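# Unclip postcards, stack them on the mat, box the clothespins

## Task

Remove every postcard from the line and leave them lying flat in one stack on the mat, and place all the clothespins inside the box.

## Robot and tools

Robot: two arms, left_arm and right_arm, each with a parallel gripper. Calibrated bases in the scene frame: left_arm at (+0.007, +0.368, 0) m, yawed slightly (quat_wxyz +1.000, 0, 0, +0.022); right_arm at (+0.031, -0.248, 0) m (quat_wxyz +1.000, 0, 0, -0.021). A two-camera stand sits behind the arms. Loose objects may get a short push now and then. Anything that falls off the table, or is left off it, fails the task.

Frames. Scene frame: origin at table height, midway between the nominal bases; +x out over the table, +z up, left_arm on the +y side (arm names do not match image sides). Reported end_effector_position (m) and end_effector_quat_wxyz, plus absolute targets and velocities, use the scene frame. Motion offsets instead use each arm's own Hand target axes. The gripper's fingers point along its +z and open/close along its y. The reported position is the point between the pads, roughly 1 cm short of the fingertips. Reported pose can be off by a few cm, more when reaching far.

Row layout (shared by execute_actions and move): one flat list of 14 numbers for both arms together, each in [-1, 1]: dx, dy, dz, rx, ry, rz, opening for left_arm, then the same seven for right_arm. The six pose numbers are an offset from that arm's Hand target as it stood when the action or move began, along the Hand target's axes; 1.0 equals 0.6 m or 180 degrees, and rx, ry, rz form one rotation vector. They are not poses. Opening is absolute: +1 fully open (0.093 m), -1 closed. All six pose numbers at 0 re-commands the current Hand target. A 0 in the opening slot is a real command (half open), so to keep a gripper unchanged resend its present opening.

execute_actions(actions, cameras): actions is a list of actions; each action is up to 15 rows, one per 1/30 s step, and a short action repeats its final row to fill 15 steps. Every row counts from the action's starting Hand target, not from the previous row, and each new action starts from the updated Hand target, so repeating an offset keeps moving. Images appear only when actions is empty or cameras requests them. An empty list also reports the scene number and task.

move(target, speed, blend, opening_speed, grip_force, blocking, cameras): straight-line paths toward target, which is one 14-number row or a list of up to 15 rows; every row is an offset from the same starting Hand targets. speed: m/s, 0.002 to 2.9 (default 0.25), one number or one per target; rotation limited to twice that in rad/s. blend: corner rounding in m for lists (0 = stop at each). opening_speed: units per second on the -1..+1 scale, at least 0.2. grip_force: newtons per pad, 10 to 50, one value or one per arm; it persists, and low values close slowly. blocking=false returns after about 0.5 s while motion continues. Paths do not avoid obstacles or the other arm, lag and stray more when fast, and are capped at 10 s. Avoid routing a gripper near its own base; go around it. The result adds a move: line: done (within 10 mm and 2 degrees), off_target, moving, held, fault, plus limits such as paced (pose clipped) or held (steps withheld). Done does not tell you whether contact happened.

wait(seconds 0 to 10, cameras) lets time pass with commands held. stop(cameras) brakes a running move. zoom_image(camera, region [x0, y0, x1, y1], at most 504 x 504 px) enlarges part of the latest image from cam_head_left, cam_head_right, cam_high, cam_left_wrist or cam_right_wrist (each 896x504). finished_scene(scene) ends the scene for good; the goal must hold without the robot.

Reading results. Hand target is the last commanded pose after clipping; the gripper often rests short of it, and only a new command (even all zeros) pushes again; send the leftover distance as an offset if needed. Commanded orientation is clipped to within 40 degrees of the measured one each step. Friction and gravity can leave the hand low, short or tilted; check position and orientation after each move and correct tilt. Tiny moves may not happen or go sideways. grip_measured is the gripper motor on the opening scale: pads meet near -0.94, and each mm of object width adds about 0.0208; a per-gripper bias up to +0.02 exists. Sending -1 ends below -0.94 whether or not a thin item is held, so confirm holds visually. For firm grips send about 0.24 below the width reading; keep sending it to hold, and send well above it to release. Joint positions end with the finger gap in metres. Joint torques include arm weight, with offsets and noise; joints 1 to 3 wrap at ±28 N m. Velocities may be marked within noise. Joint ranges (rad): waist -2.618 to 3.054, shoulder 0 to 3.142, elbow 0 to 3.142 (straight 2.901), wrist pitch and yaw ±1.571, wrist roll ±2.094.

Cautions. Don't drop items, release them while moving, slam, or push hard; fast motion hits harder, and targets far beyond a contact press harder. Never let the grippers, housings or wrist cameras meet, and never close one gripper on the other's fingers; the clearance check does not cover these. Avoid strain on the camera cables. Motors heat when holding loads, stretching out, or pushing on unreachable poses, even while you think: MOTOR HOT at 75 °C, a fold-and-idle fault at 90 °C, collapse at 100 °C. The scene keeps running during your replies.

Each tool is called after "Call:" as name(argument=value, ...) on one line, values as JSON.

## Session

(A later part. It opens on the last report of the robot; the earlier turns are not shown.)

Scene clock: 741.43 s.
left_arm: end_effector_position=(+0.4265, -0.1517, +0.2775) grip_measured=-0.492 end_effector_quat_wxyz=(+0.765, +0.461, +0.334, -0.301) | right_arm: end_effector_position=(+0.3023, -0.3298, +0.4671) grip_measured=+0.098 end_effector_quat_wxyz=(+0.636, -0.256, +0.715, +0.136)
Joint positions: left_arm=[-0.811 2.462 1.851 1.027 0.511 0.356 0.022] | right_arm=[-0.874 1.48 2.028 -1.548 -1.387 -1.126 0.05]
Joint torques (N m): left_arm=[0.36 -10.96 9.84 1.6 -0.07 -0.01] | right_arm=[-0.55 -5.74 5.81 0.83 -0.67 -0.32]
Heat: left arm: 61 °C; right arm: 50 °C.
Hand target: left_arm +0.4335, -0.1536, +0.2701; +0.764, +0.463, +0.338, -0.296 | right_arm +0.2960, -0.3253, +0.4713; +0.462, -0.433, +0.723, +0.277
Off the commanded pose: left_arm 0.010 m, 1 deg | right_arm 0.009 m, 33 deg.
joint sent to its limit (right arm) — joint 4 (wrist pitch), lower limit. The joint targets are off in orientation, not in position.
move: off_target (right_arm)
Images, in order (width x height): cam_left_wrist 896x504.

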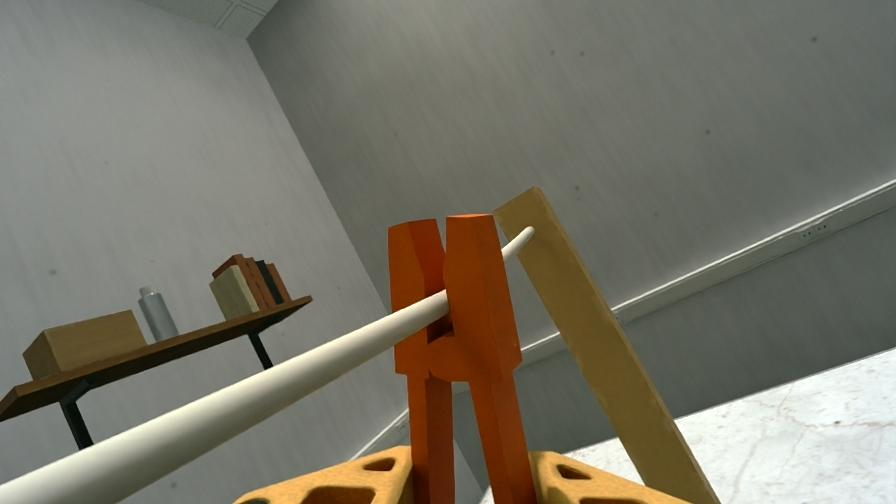

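Call:
move(target=[[0.0,0.0,0.0,0,0,0,-0.8,0,0,0,0,0,0,0.1]], speed=0.06, opening_speed=0.3, cameras=["cam_left_wrist"])

Scene clock: 744.07 s.
left_arm: end_effector_position=(+0.4265, -0.1518, +0.2773) grip_measured=-0.703 end_effector_quat_wxyz=(+0.765, +0.461, +0.334, -0.301) | right_arm: end_effector_position=(+0.3023, -0.3298, +0.4671) grip_measured=+0.098 end_effector_quat_wxyz=(+0.636, -0.256, +0.715, +0.136)
Joint positions: left_arm=[-0.811 2.462 1.851 1.026 0.511 0.356 0.011] | right_arm=[-0.874 1.48 2.028 -1.548 -1.387 -1.126 0.05]
Joint torques (N m): left_arm=[0.35 -10.99 9.87 1.61 -0.06 -0.01] | right_arm=[-0.55 -5.72 5.79 0.83 -0.66 -0.32]
Heat: left arm: 61 °C; right arm: 50 °C.
Hand target: left_arm +0.4335, -0.1536, +0.2701; +0.764, +0.463, +0.338, -0.296 | right_arm +0.2960, -0.3253, +0.4713; +0.462, -0.433, +0.723, +0.277
Off the commanded pose: left_arm 0.010 m, 1 deg | right_arm 0.009 m, 33 deg.
joint sent to its limit (right arm) — joint 4 (wrist pitch), lower limit. The joint targets are off in orientation, not in position.
move: off_target (right_arm)
Images, in order (width x height): cam_left_wrist 896x504.

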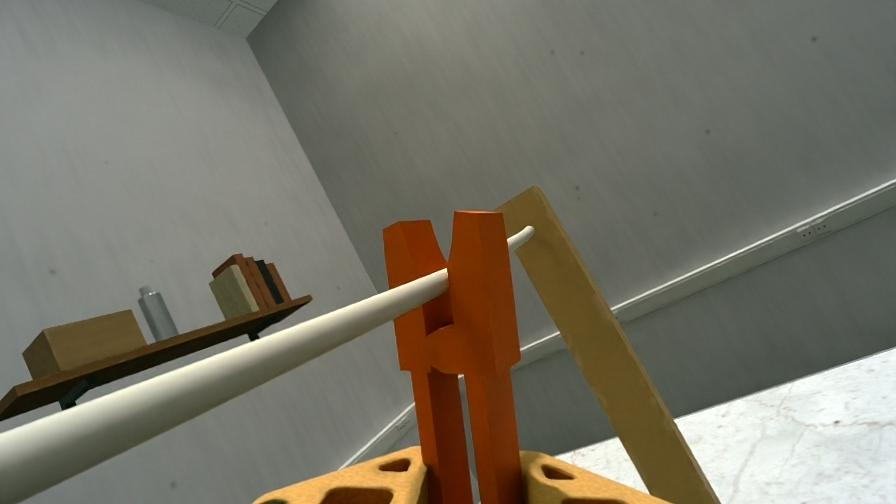

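Call:
move(target=[[0.0833,0.0,0.0,0,0,0,-0.8,0,0,0,0,0,0,0.1]], speed=0.06, cameras=["cam_left_wrist","cam_head_left"])

Scene clock: 749.57 s.
left_arm: end_effector_position=(+0.4597, -0.1593, +0.2370) grip_measured=-0.721 end_effector_quat_wxyz=(+0.767, +0.460, +0.337, -0.293) | right_arm: end_effector_position=(+0.3023, -0.3298, +0.4671) grip_measured=+0.098 end_effector_quat_wxyz=(+0.636, -0.256, +0.715, +0.136)
Joint positions: left_arm=[-0.783 2.651 2.047 1.02 0.525 0.356 0.011] | right_arm=[-0.874 1.48 2.028 -1.548 -1.387 -1.126 0.05]
Joint torques (N m): left_arm=[0.31 -11.85 9.8 1.65 0.06 -0.13] | right_arm=[-0.5 -5.7 5.78 0.82 -0.65 -0.31]
Heat: left arm: 62 °C; right arm: 50 °C.
Hand target: left_arm +0.4633, -0.1605, +0.2304; +0.764, +0.463, +0.338, -0.296 | right_arm +0.2960, -0.3253, +0.4713; +0.462, -0.433, +0.723, +0.277
Off the commanded pose: left_arm 0.008 m, 1 deg | right_arm 0.009 m, 33 deg.
joint sent to its limit (right arm) — joint 4 (wrist pitch), lower limit. The joint targets are off in orientation, not in position.
move: off_target (right_arm)
Images, in order (width x height): cam_head_left 896x504, cam_left_wrist 896x504.

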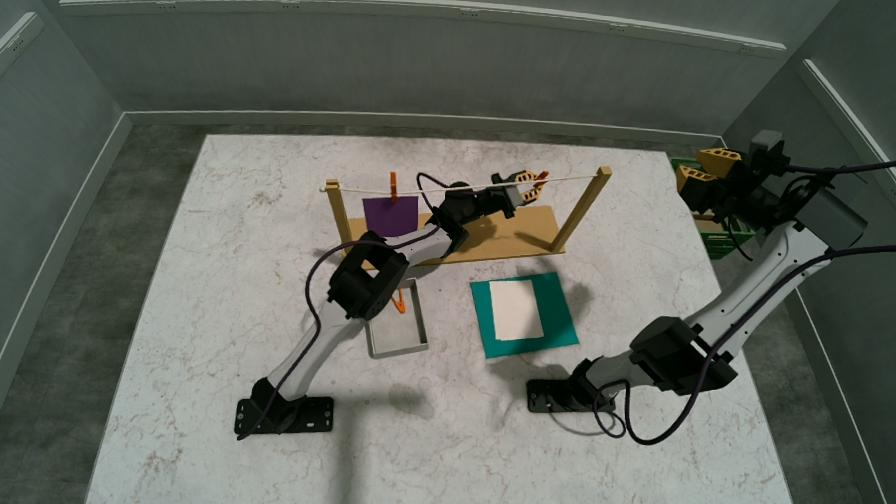

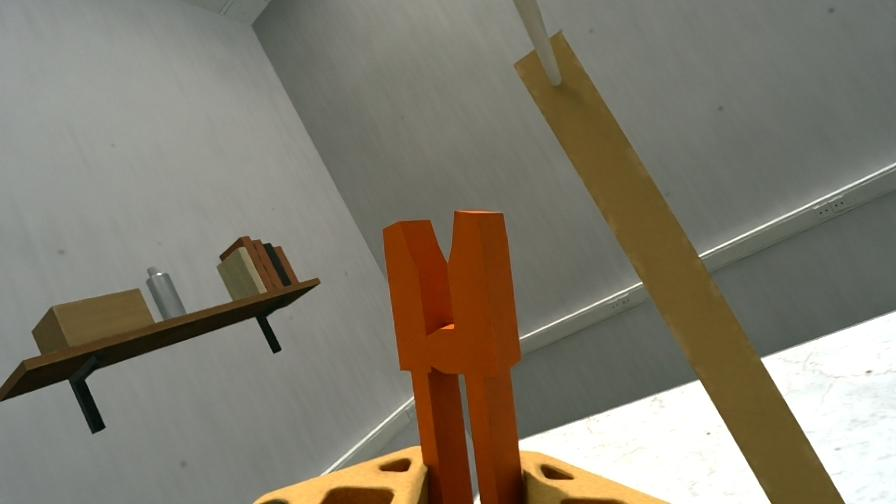

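Call:
move(target=[[0.073,-0.0467,-0.0317,0,0,0,-0.8,0,0,0,0,0,0,0.1],[-0.0766,-0.238,-0.0917,0,0,0,-0.8,0,0,0,0,0,0,0.1]], speed=0.12, blend=0.02, cameras=["cam_left_wrist","cam_head_left"])

Scene clock: 756.97 s.
left_arm: end_effector_position=(+0.3123, -0.1687, +0.1393) grip_measured=-0.721 end_effector_quat_wxyz=(+0.732, +0.485, +0.366, -0.308) | right_arm: end_effector_position=(+0.3023, -0.3298, +0.4671) grip_measured=+0.098 end_effector_quat_wxyz=(+0.636, -0.256, +0.715, +0.136)
Joint positions: left_arm=[-1.004 2.505 1.376 1.41 0.349 0.426 0.011] | right_arm=[-0.874 1.48 2.028 -1.548 -1.387 -1.126 0.05]
Joint torques (N m): left_arm=[0.27 -15.5 5.53 2.38 -0.18 0.07] | right_arm=[-0.54 -5.72 5.74 0.83 -0.66 -0.32]
Heat: left arm: 63 °C; right arm: 50 °C.
Hand target: left_arm +0.3132, -0.1608, +0.1756; +0.764, +0.463, +0.338, -0.296 | right_arm +0.2960, -0.3253, +0.4713; +0.462, -0.433, +0.723, +0.277
Off the commanded pose: left_arm 0.037 m, 6 deg | right_arm 0.009 m, 33 deg.
joint sent to its limit (right arm) — joint 4 (wrist pitch), lower limit. The joint targets are off in orientation, not in position.
move: off_target (left_arm, right_arm)
Images, in order (width x height): cam_head_left 896x504, cam_left_wrist 896x504.

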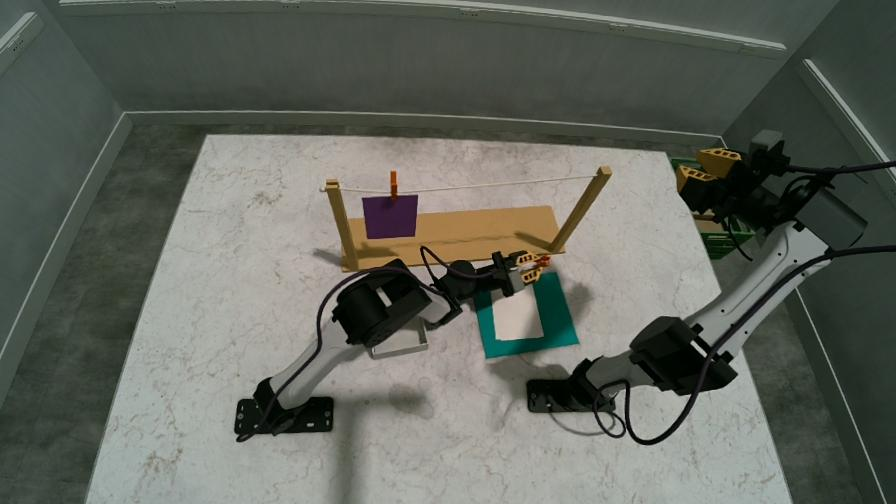

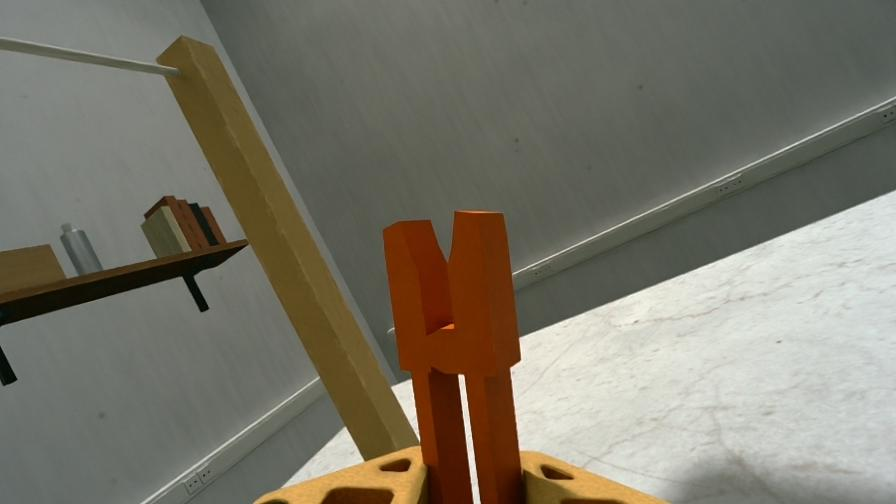

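Call:
move(target=[-0.24,0.123,-0.471,-0.0177,0.5263,-0.2144,-0.8,0,0,0,0,0,0,0.1], speed=0.25, cameras=["cam_left_wrist","cam_head_left"])

Scene clock: 768.07 s.
left_arm: end_effector_position=(+0.2146, +0.1468, +0.2271) grip_measured=-0.721 end_effector_quat_wxyz=(+0.163, +0.392, +0.903, -0.062) | right_arm: end_effector_position=(+0.3023, -0.3298, +0.4671) grip_measured=+0.098 end_effector_quat_wxyz=(+0.636, -0.256, +0.715, +0.136)
Joint positions: left_arm=[-0.87 1.422 1.505 -1.304 -0.019 -0.005 0.011] | right_arm=[-0.874 1.48 2.028 -1.548 -1.387 -1.126 0.05]
Joint torques (N m): left_arm=[0.27 -3.55 9.17 0.99 0.23 -0.18] | right_arm=[-0.55 -5.68 5.78 0.83 -0.66 -0.31]
Heat: left arm: 64 °C; right arm: 50 °C.
Hand target: left_arm +0.2152, +0.1449, +0.2303; +0.159, +0.386, +0.906, -0.068 | right_arm +0.2960, -0.3253, +0.4713; +0.462, -0.433, +0.723, +0.277
Off the commanded pose: left_arm 0.004 m, 1 deg | right_arm 0.009 m, 33 deg.
joint sent to its limit (right arm) — joint 4 (wrist pitch), lower limit. The joint targets are off in orientation, not in position.
move: off_target (right_arm)
Images, in order (width x height): cam_head_left 896x504, cam_left_wrist 896x504.

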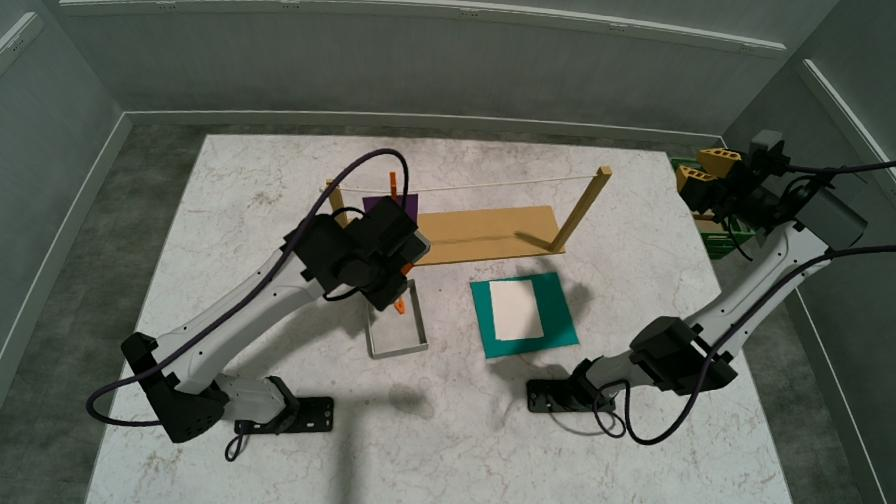

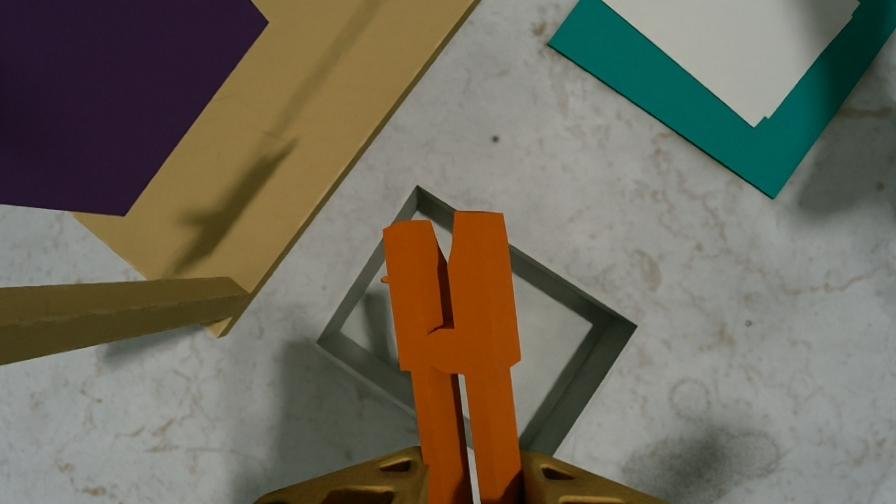

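Call:
move(target=[[0.0,-0.036,0.03,0,0,0,-0.8,0,0,0,0,0,0,0.1],[0.138,-0.036,0.278,0,0,0,-0.8,0,0,0,0,0,0,0.1]], speed=0.15, blend=0.02, cameras=["cam_left_wrist","cam_head_left"])

Scene clock: 775.93 s.
left_arm: end_effector_position=(+0.1818, +0.1472, +0.0478) grip_measured=-0.721 end_effector_quat_wxyz=(+0.150, +0.390, +0.906, -0.071) | right_arm: end_effector_position=(+0.3023, -0.3298, +0.4671) grip_measured=+0.098 end_effector_quat_wxyz=(+0.636, -0.256, +0.715, +0.136)
Joint positions: left_arm=[-0.957 1.375 0.745 -0.608 -0.022 -0.097 0.011] | right_arm=[-0.874 1.48 2.028 -1.548 -1.387 -1.126 0.05]
Joint torques (N m): left_arm=[-0.54 -3.25 6.43 1.32 -0.11 -0.17] | right_arm=[-0.55 -5.7 5.76 0.84 -0.66 -0.32]
Heat: left arm: 61 °C; right arm: 50 °C.
Hand target: left_arm +0.1851, +0.1451, +0.0452; +0.159, +0.386, +0.906, -0.068 | right_arm +0.2960, -0.3253, +0.4713; +0.462, -0.433, +0.723, +0.277
Off the commanded pose: left_arm 0.005 m, 1 deg | right_arm 0.009 m, 33 deg.
joint sent to its limit (right arm) — joint 4 (wrist pitch), lower limit. The joint targets are off in orientation, not in position.
move: off_target (right_arm); blend cut to 0.0141 m at target 1
Images, in order (width x height): cam_head_left 896x504, cam_left_wrist 896x504.

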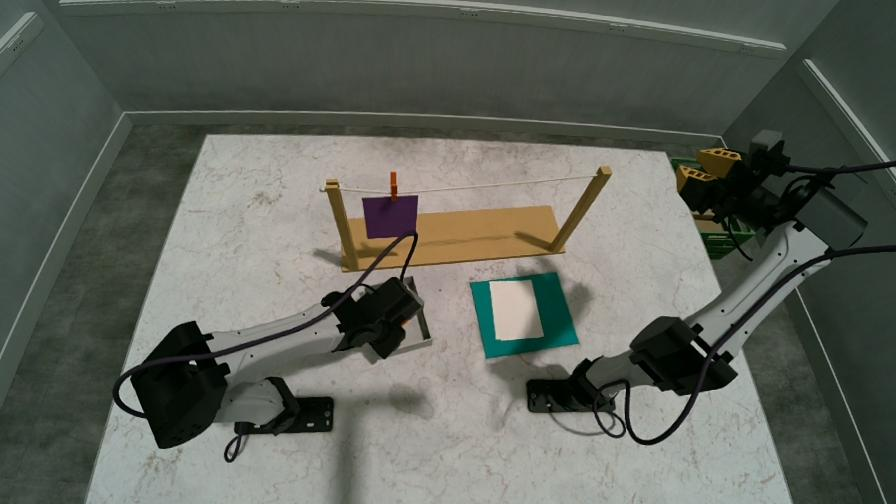

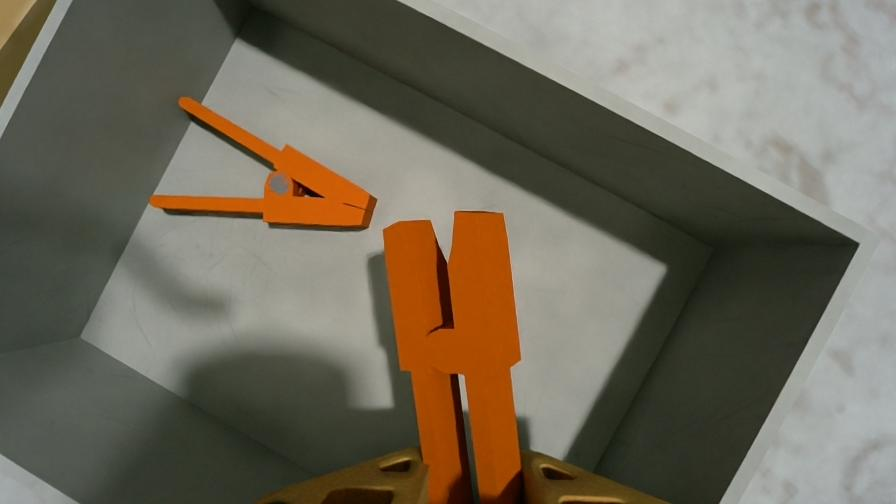

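Call:
move(target=[[0.008,0,0.02,0,0,0,-0.8,0,0,0,0,0,0,0.1],[0.008,0,0.02,0,0,0,-0.3,0,0,0,0,0,0,0.1]], speed=0.06, opening_speed=0.4, cameras=["cam_left_wrist"])

Scene clock: 779.93 s.
left_arm: end_effector_position=(+0.1839, +0.1456, +0.0366) grip_measured=-0.299 end_effector_quat_wxyz=(+0.157, +0.388, +0.905, -0.073) | right_arm: end_effector_position=(+0.3023, -0.3298, +0.4671) grip_measured=+0.098 end_effector_quat_wxyz=(+0.636, -0.256, +0.715, +0.136)
Joint positions: left_arm=[-0.957 1.396 0.709 -0.537 -0.025 -0.099 0.031] | right_arm=[-0.874 1.48 2.028 -1.548 -1.387 -1.126 0.05]
Joint torques (N m): left_arm=[-0.59 -3.14 6.26 1.29 -0.06 -0.15] | right_arm=[-0.53 -5.68 5.79 0.83 -0.66 -0.32]
Heat: left arm: 59 °C; right arm: 50 °C.
Hand target: left_arm +0.1849, +0.1454, +0.0324; +0.159, +0.386, +0.906, -0.068 | right_arm +0.2960, -0.3253, +0.4713; +0.462, -0.433, +0.723, +0.277
Off the commanded pose: left_arm 0.004 m, 1 deg | right_arm 0.009 m, 33 deg.
joint sent to its limit (right arm) — joint 4 (wrist pitch), lower limit. The joint targets are off in orientation, not in position.
move: off_target (right_arm)
Images, in order (width x height): cam_left_wrist 896x504.

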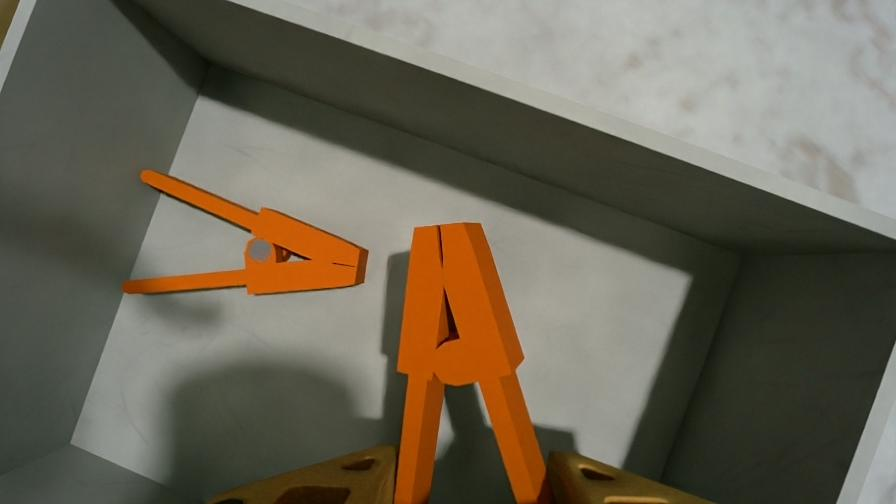

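Still held by handle spread; open more.

Call:
move(target=[[0,0,0,0,0,0,-0.1,0,0,0,0,0,0,0.1]], speed=0.06, opening_speed=0.3, cameras=["cam_left_wrist"])

Scene clock: 782.00 s.
left_arm: end_effector_position=(+0.1839, +0.1456, +0.0366) grip_measured=-0.102 end_effector_quat_wxyz=(+0.157, +0.388, +0.905, -0.073) | right_arm: end_effector_position=(+0.3023, -0.3298, +0.4671) grip_measured=+0.098 end_effector_quat_wxyz=(+0.636, -0.256, +0.715, +0.136)
Joint positions: left_arm=[-0.957 1.396 0.709 -0.537 -0.025 -0.099 0.04] | right_arm=[-0.874 1.48 2.028 -1.548 -1.387 -1.126 0.05]
Joint torques (N m): left_arm=[-0.58 -3.08 6.24 1.28 -0.06 -0.14] | right_arm=[-0.53 -5.7 5.81 0.83 -0.66 -0.32]
Heat: left arm: 58 °C; right arm: 50 °C.
Hand target: left_arm +0.1849, +0.1454, +0.0324; +0.159, +0.386, +0.906, -0.068 | right_arm +0.2960, -0.3253, +0.4713; +0.462, -0.433, +0.723, +0.277
Off the commanded pose: left_arm 0.004 m, 1 deg | right_arm 0.009 m, 33 deg.
joint sent to its limit (right arm) — joint 4 (wrist pitch), lower limit. The joint targets are off in orientation, not in position.
move: off_target (right_arm)
Images, in order (width x height): cam_left_wrist 896x504.

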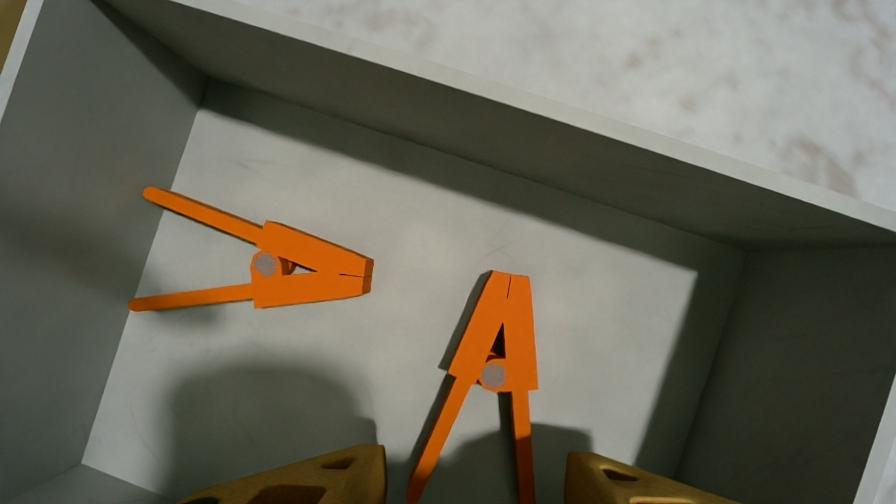

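Call:
move(target=[[-0.0912,0,-0.2507,0,0,0,-0.1,0.1703,0.1985,0.3888,-0.1269,-0.136,-0.0281,-0.4]], speed=0.2, cameras=["cam_head_left","cam_right_wrist","cam_left_wrist"])

Scene clock: 826.57 s.
left_arm: end_effector_position=(+0.1840, +0.1455, +0.1868) grip_measured=-0.102 end_effector_quat_wxyz=(+0.154, +0.388, +0.906, -0.071) | right_arm: end_effector_position=(+0.2697, -0.1208, +0.2816) grip_measured=-0.398 end_effector_quat_wxyz=(+0.531, -0.465, +0.551, +0.445)
Joint positions: left_arm=[-0.957 1.322 1.265 -1.173 -0.025 -0.099 0.04] | right_arm=[-0.14 1.431 1.129 -1.555 -1.529 -1.861 0.026]
Joint torques (N m): left_arm=[-0.57 -3.78 9.18 0.97 -0.06 -0.14] | right_arm=[0.46 -3.41 6.34 -0.19 -0.77 -0.35]
Heat: left arm: 48 °C; right arm: 50 °C.
Hand target: left_arm +0.1850, +0.1453, +0.1924; +0.159, +0.386, +0.906, -0.068 | right_arm +0.2704, -0.1203, +0.2807; +0.521, -0.478, +0.521, +0.478
Off the commanded pose: left_arm 0.006 m, 1 deg | right_arm 0.001 m, 5 deg.
joint sent to its limit (right arm) — joint 4 (wrist pitch), lower limit. The joint targets are off in orientation, not in position.
move: off_target (right_arm)
Images, in order (width x height): cam_head_left 896x504, cam_left_wrist 896x504, cam_right_wrist 896x504.

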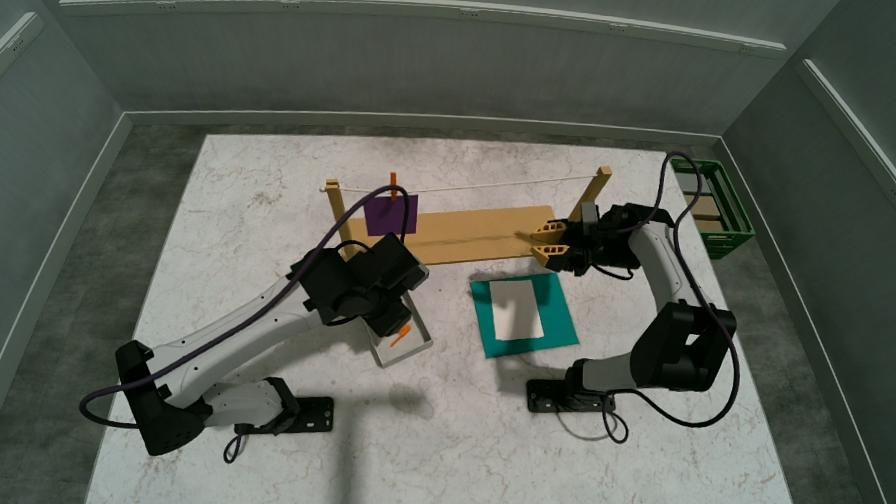

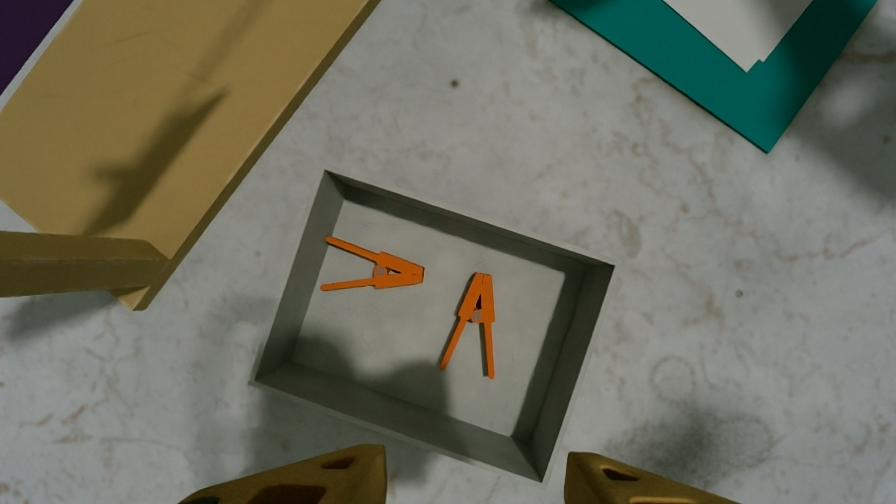

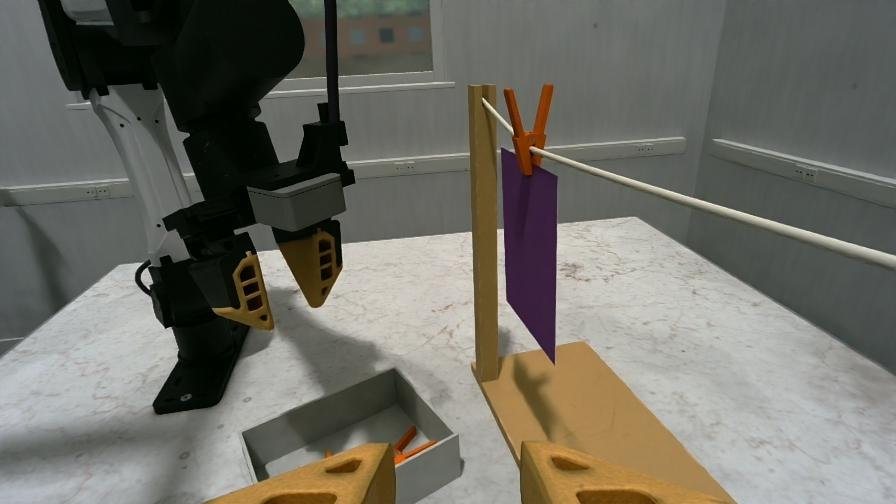

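Call:
move(target=[[0,0,0,0,0,0,-0.1,0.1817,-0.16,0.1812,0,0,0,-0.4]], speed=0.15, cameras=["cam_head_left","cam_right_wrist"])

Scene clock: 835.90 s.
left_arm: end_effector_position=(+0.1839, +0.1456, +0.1868) grip_measured=-0.102 end_effector_quat_wxyz=(+0.154, +0.388, +0.906, -0.071) | right_arm: end_effector_position=(+0.3704, -0.0230, +0.1704) grip_measured=-0.398 end_effector_quat_wxyz=(-0.447, +0.537, -0.469, -0.540)
Joint positions: left_arm=[-0.957 1.322 1.265 -1.174 -0.025 -0.099 0.04] | right_arm=[0.201 2.103 1.474 -1.158 -1.554 -1.762 0.026]
Joint torques (N m): left_arm=[-0.57 -3.75 9.2 0.95 -0.07 -0.14] | right_arm=[0.34 -9.09 7.84 0.18 -0.83 -0.2]
Heat: left arm: 47 °C; right arm: 50 °C.
Hand target: left_arm +0.1849, +0.1453, +0.1924; +0.159, +0.386, +0.906, -0.068 | right_arm +0.3753, -0.0201, +0.1717; -0.521, +0.478, -0.521, -0.478
Off the commanded pose: left_arm 0.006 m, 1 deg | right_arm 0.006 m, 14 deg.
joint sent to its limit (right arm) — joint 5 (wrist yaw), lower limit. The joint targets are off in orientation, not in position.
move: off_target (right_arm)
Images, in order (width x height): cam_head_left 896x504, cam_right_wrist 896x504.

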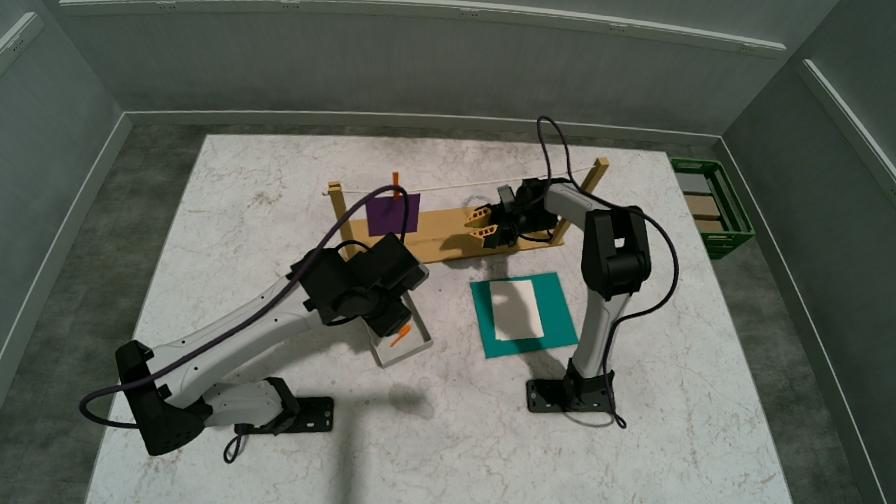

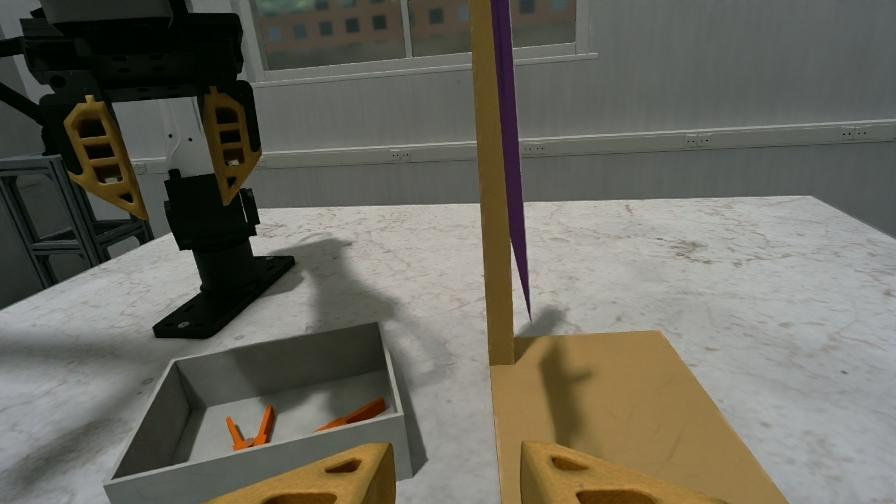

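Call:
zoom_image(camera="cam_head_left", region=[440, 100, 660, 265])

Call:
wait(seconds=0.1, cameras=["cam_high","cam_head_right"])

Call:
zoom_image(camera="cam_high", region=[250, 100, 600, 350])

Scaled by 2.291 from the camera's 896x504 image, which has a finer 1280x720 frame.

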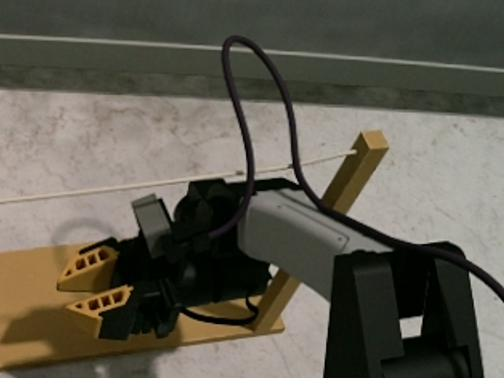

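Scene clock: 842.23 s.
left_arm: end_effector_position=(+0.1839, +0.1456, +0.1868) grip_measured=-0.102 end_effector_quat_wxyz=(+0.154, +0.388, +0.906, -0.071) | right_arm: end_effector_position=(+0.3704, -0.0230, +0.1704) grip_measured=-0.398 end_effector_quat_wxyz=(-0.448, +0.537, -0.468, -0.540)
Joint positions: left_arm=[-0.957 1.322 1.265 -1.174 -0.025 -0.099 0.04] | right_arm=[0.201 2.103 1.474 -1.158 -1.554 -1.761 0.026]
Joint torques (N m): left_arm=[-0.58 -3.79 9.22 0.95 -0.07 -0.15] | right_arm=[0.31 -9.09 7.83 0.16 -0.83 -0.17]
Heat: left arm: 46 °C; right arm: 51 °C.
Hand target: left_arm +0.1849, +0.1453, +0.1924; +0.159, +0.386, +0.906, -0.068 | right_arm +0.3753, -0.0201, +0.1717; -0.521, +0.478, -0.521, -0.478
Tool commands: left_gripper/opening=-0.1 right_gripper/opening=-0.4
Off the commanded pose: left_arm 0.006 m, 1 deg | right_arm 0.006 m, 14 deg.
wait: 0.10 s; at rest from the start
Images, in order (width x height): cam_head_right 896x504, cam_high 896x504.

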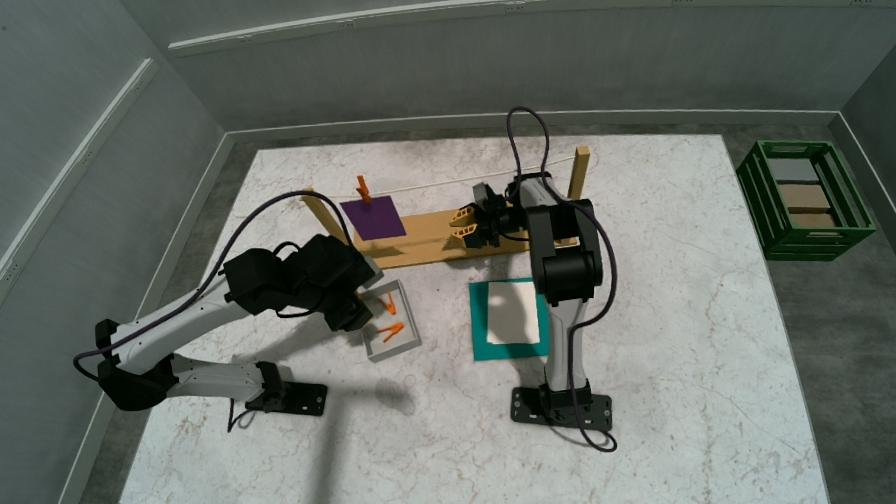

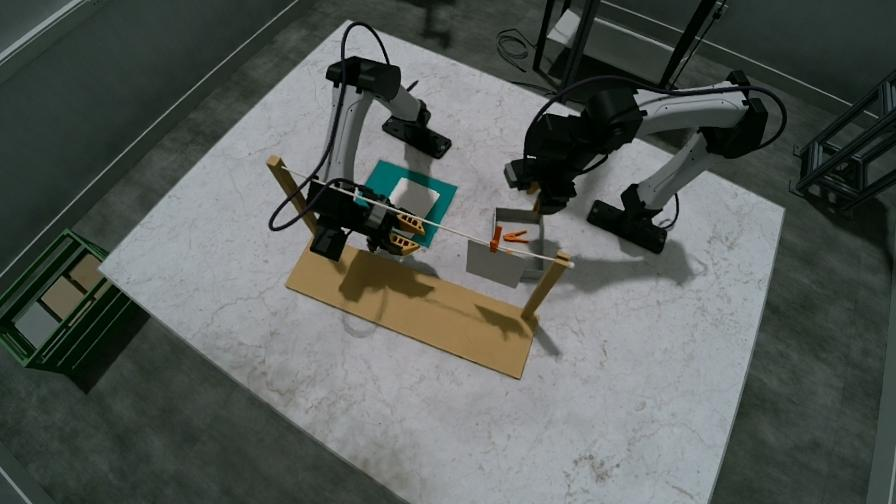

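Scaled by 1.440 from the camera's 896x504 image, which has a finer 1280x720 frame.

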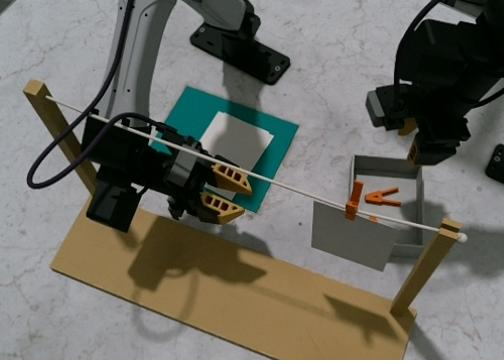

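Call:
move(target=[[0,0,0,0,0,0,-0.1,0,0.13,-0.045,0.1,0,0,-0.4]], speed=0.1, cameras=["cam_head_left","cam_right_wrist","cam_high"])

Scene clock: 856.80 s.
left_arm: end_effector_position=(+0.1839, +0.1456, +0.1868) grip_measured=-0.102 end_effector_quat_wxyz=(+0.154, +0.388, +0.906, -0.071) | right_arm: end_effector_position=(+0.2947, -0.0389, +0.1628) grip_measured=-0.398 end_effector_quat_wxyz=(-0.442, +0.526, -0.481, -0.545)
Joint positions: left_arm=[-0.957 1.322 1.265 -1.174 -0.025 -0.099 0.04] | right_arm=[0.188 1.851 1.071 -1.025 -1.554 -1.748 0.026]
Joint torques (N m): left_arm=[-0.55 -3.81 9.18 0.95 -0.06 -0.15] | right_arm=[-0.54 -10.25 5.11 0.17 -0.83 -0.26]
Heat: left arm: 45 °C; right arm: 52 °C.
Hand target: left_arm +0.1849, +0.1453, +0.1924; +0.159, +0.386, +0.906, -0.068 | right_arm +0.2953, -0.0404, +0.1718; -0.589, +0.391, -0.589, -0.391
Off the commanded pose: left_arm 0.006 m, 1 deg | right_arm 0.009 m, 32 deg.
joint sent to its limit (right arm) — joint 5 (wrist yaw), lower limit. The joint targets are off in orientation, not in position.
move: off_target (right_arm)
Images, in order (width x height): cam_head_left 896x504, cam_high 896x504, cam_right_wrist 896x504.

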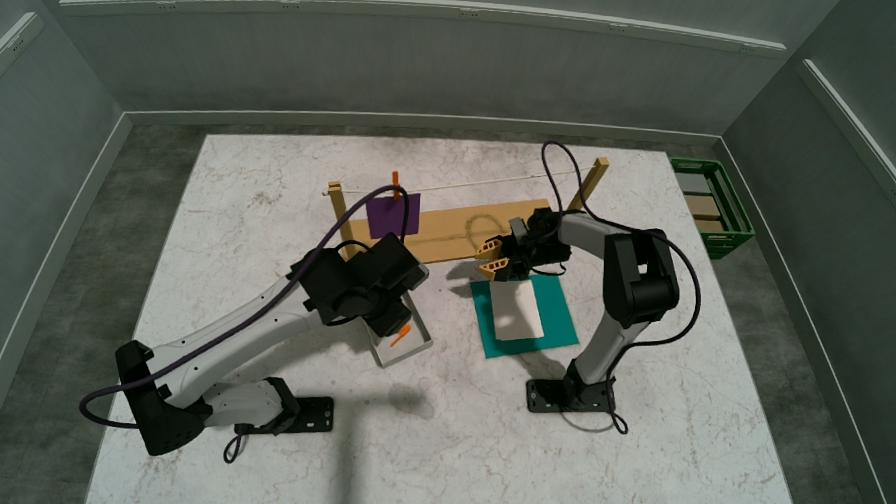

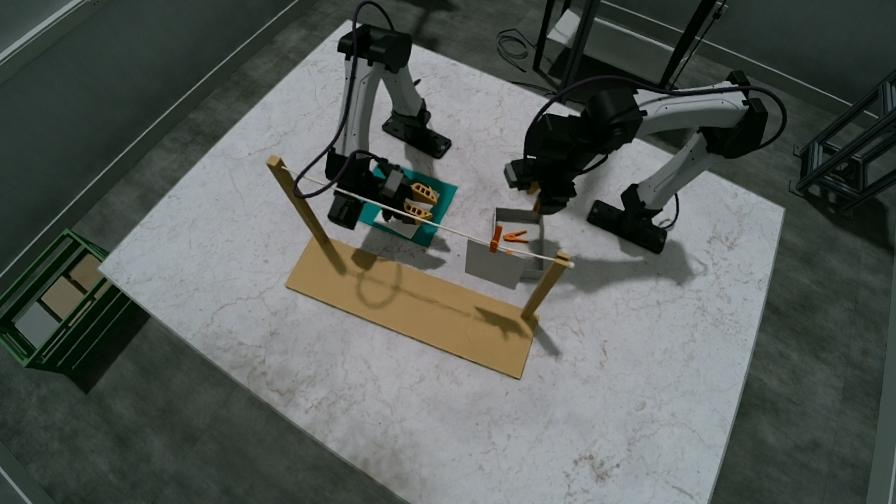

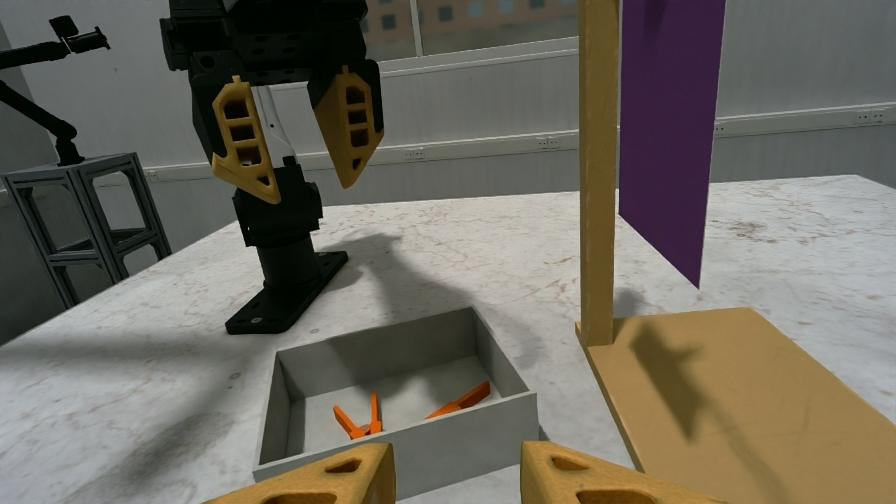

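Call:
move(target=[[0,0,0,0,0,0,-0.1,-0.04,0.0,-0.045,0.05,0,0,-0.4]], speed=0.1, cameras=["cam_head_left"])

Scene clock: 865.53 s.
left_arm: end_effector_position=(+0.1839, +0.1456, +0.1868) grip_measured=-0.102 end_effector_quat_wxyz=(+0.154, +0.388, +0.906, -0.071) | right_arm: end_effector_position=(+0.2852, -0.0660, +0.2008) grip_measured=-0.398 end_effector_quat_wxyz=(+0.622, -0.349, +0.612, +0.341)
Joint positions: left_arm=[-0.957 1.322 1.265 -1.174 -0.025 -0.099 0.04] | right_arm=[0.268 1.055 0.206 0.86 -0.793 -0.01 0.026]
Joint torques (N m): left_arm=[-0.53 -3.78 9.17 0.94 -0.06 -0.15] | right_arm=[0.59 -0.91 6.82 1.85 0.07 -0.07]
Heat: left arm: 45 °C; right arm: 51 °C.
Hand target: left_arm +0.1849, +0.1453, +0.1924; +0.159, +0.386, +0.906, -0.068 | right_arm +0.2848, -0.0653, +0.1957; +0.618, -0.344, +0.618, +0.343
Off the commanded pose: left_arm 0.006 m, 1 deg | right_arm 0.005 m, 1 deg.
move: done
Images, in order (width x height): cam_head_left 896x504.

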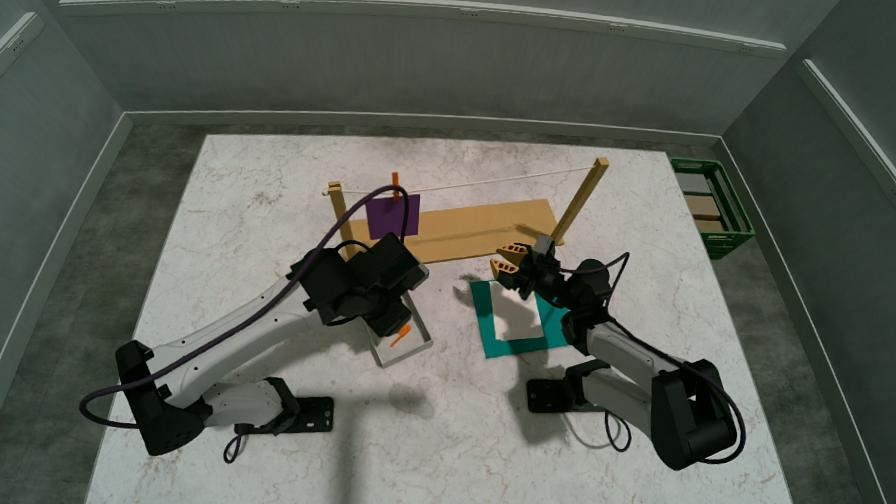

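Call:
move(target=[[0,0,0,0,0,0,-0.1,0.0267,-0.0593,0.1253,-0.0778,0,0,-0.4]], speed=0.12, cameras=["cam_head_left","cam_right_wrist"])

Scene clock: 871.17 s.
left_arm: end_effector_position=(+0.1839, +0.1456, +0.1868) grip_measured=-0.102 end_effector_quat_wxyz=(+0.154, +0.388, +0.906, -0.071) | right_arm: end_effector_position=(+0.3527, -0.0242, +0.1777) grip_measured=-0.398 end_effector_quat_wxyz=(+0.572, -0.413, +0.577, +0.411)
Joint positions: left_arm=[-0.957 1.322 1.265 -1.174 -0.025 -0.099 0.04] | right_arm=[0.276 1.66 0.526 1.119 -1.01 -0.009 0.026]
Joint torques (N m): left_arm=[-0.55 -3.77 9.18 0.95 -0.07 -0.15] | right_arm=[0.59 -4.62 8.17 1.75 -0.14 -0.08]
Heat: left arm: 45 °C; right arm: 52 °C.
Hand target: left_arm +0.1849, +0.1453, +0.1924; +0.159, +0.386, +0.906, -0.068 | right_arm +0.3548, -0.0203, +0.1797; +0.572, -0.416, +0.571, +0.416
Off the commanded pose: left_arm 0.006 m, 1 deg | right_arm 0.005 m, 1 deg.
move: done
Images, in order (width x height): cam_head_left 896x504, cam_right_wrist 896x504.

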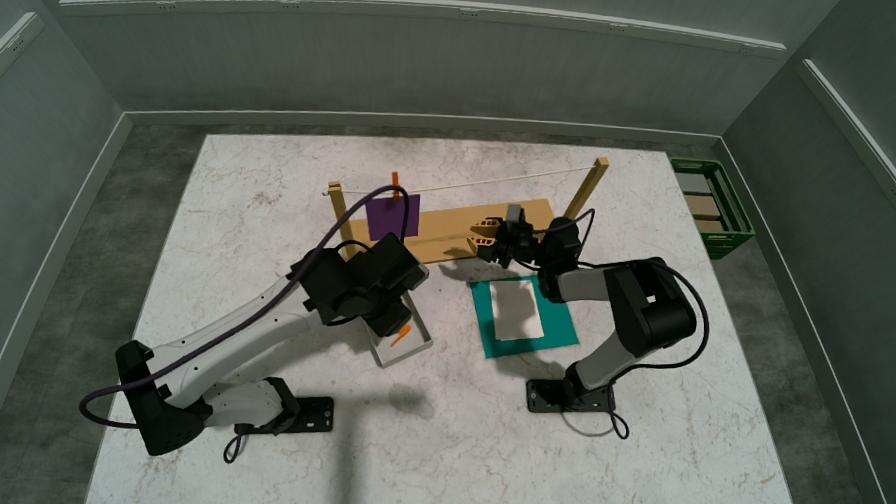

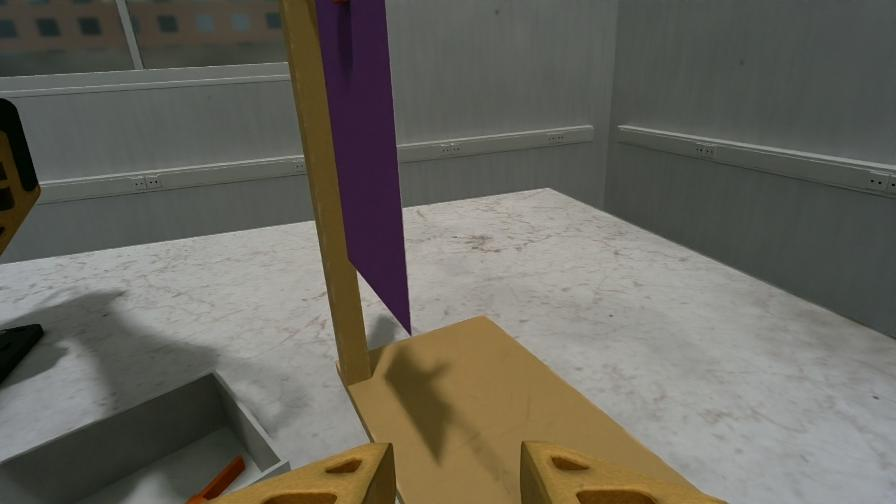

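Call:
move(target=[[0,0,0,0,0,0,-0.1,0,0.0155,0.1177,0,0,0,-0.4]], speed=0.08, cameras=["cam_head_left","cam_right_wrist"])

Scene clock: 881.30 s.
left_arm: end_effector_position=(+0.1839, +0.1456, +0.1868) grip_measured=-0.102 end_effector_quat_wxyz=(+0.154, +0.388, +0.906, -0.071) | right_arm: end_effector_position=(+0.3620, +0.0465, +0.1835) grip_measured=-0.398 end_effector_quat_wxyz=(+0.577, -0.422, +0.563, +0.415)
Joint positions: left_arm=[-0.957 1.322 1.265 -1.174 -0.025 -0.099 0.04] | right_arm=[0.486 1.773 0.67 1.118 -0.823 -0.009 0.026]
Joint torques (N m): left_arm=[-0.61 -3.78 9.17 0.95 -0.06 -0.15] | right_arm=[0.38 -5.71 8.54 1.6 0.05 -0.07]
Heat: left arm: 45 °C; right arm: 52 °C.
Hand target: left_arm +0.1849, +0.1453, +0.1924; +0.159, +0.386, +0.906, -0.068 | right_arm +0.3676, +0.0498, +0.1798; +0.572, -0.416, +0.571, +0.416
Off the commanded pose: left_arm 0.006 m, 1 deg | right_arm 0.008 m, 1 deg.
move: done
Images, in order (width x height): cam_head_left 896x504, cam_right_wrist 896x504.

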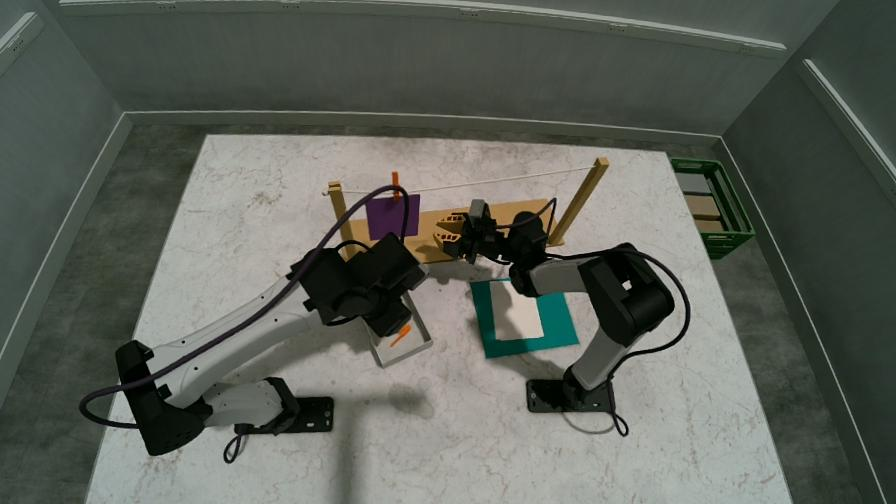

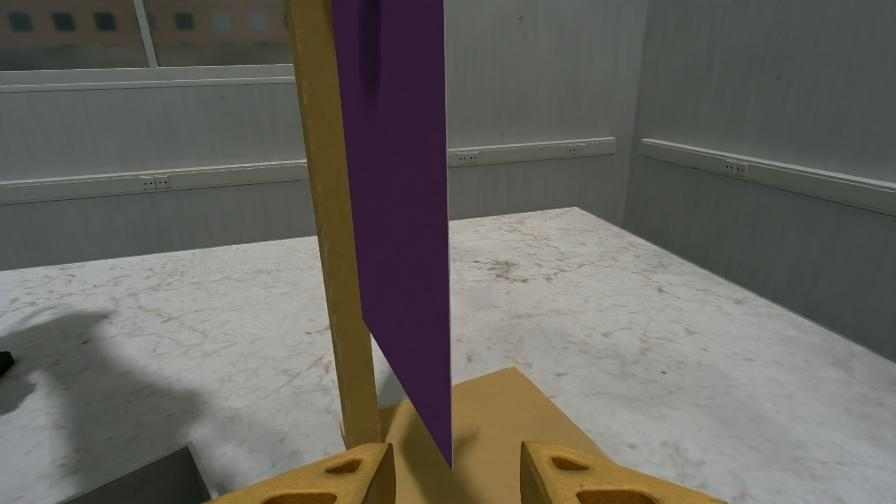

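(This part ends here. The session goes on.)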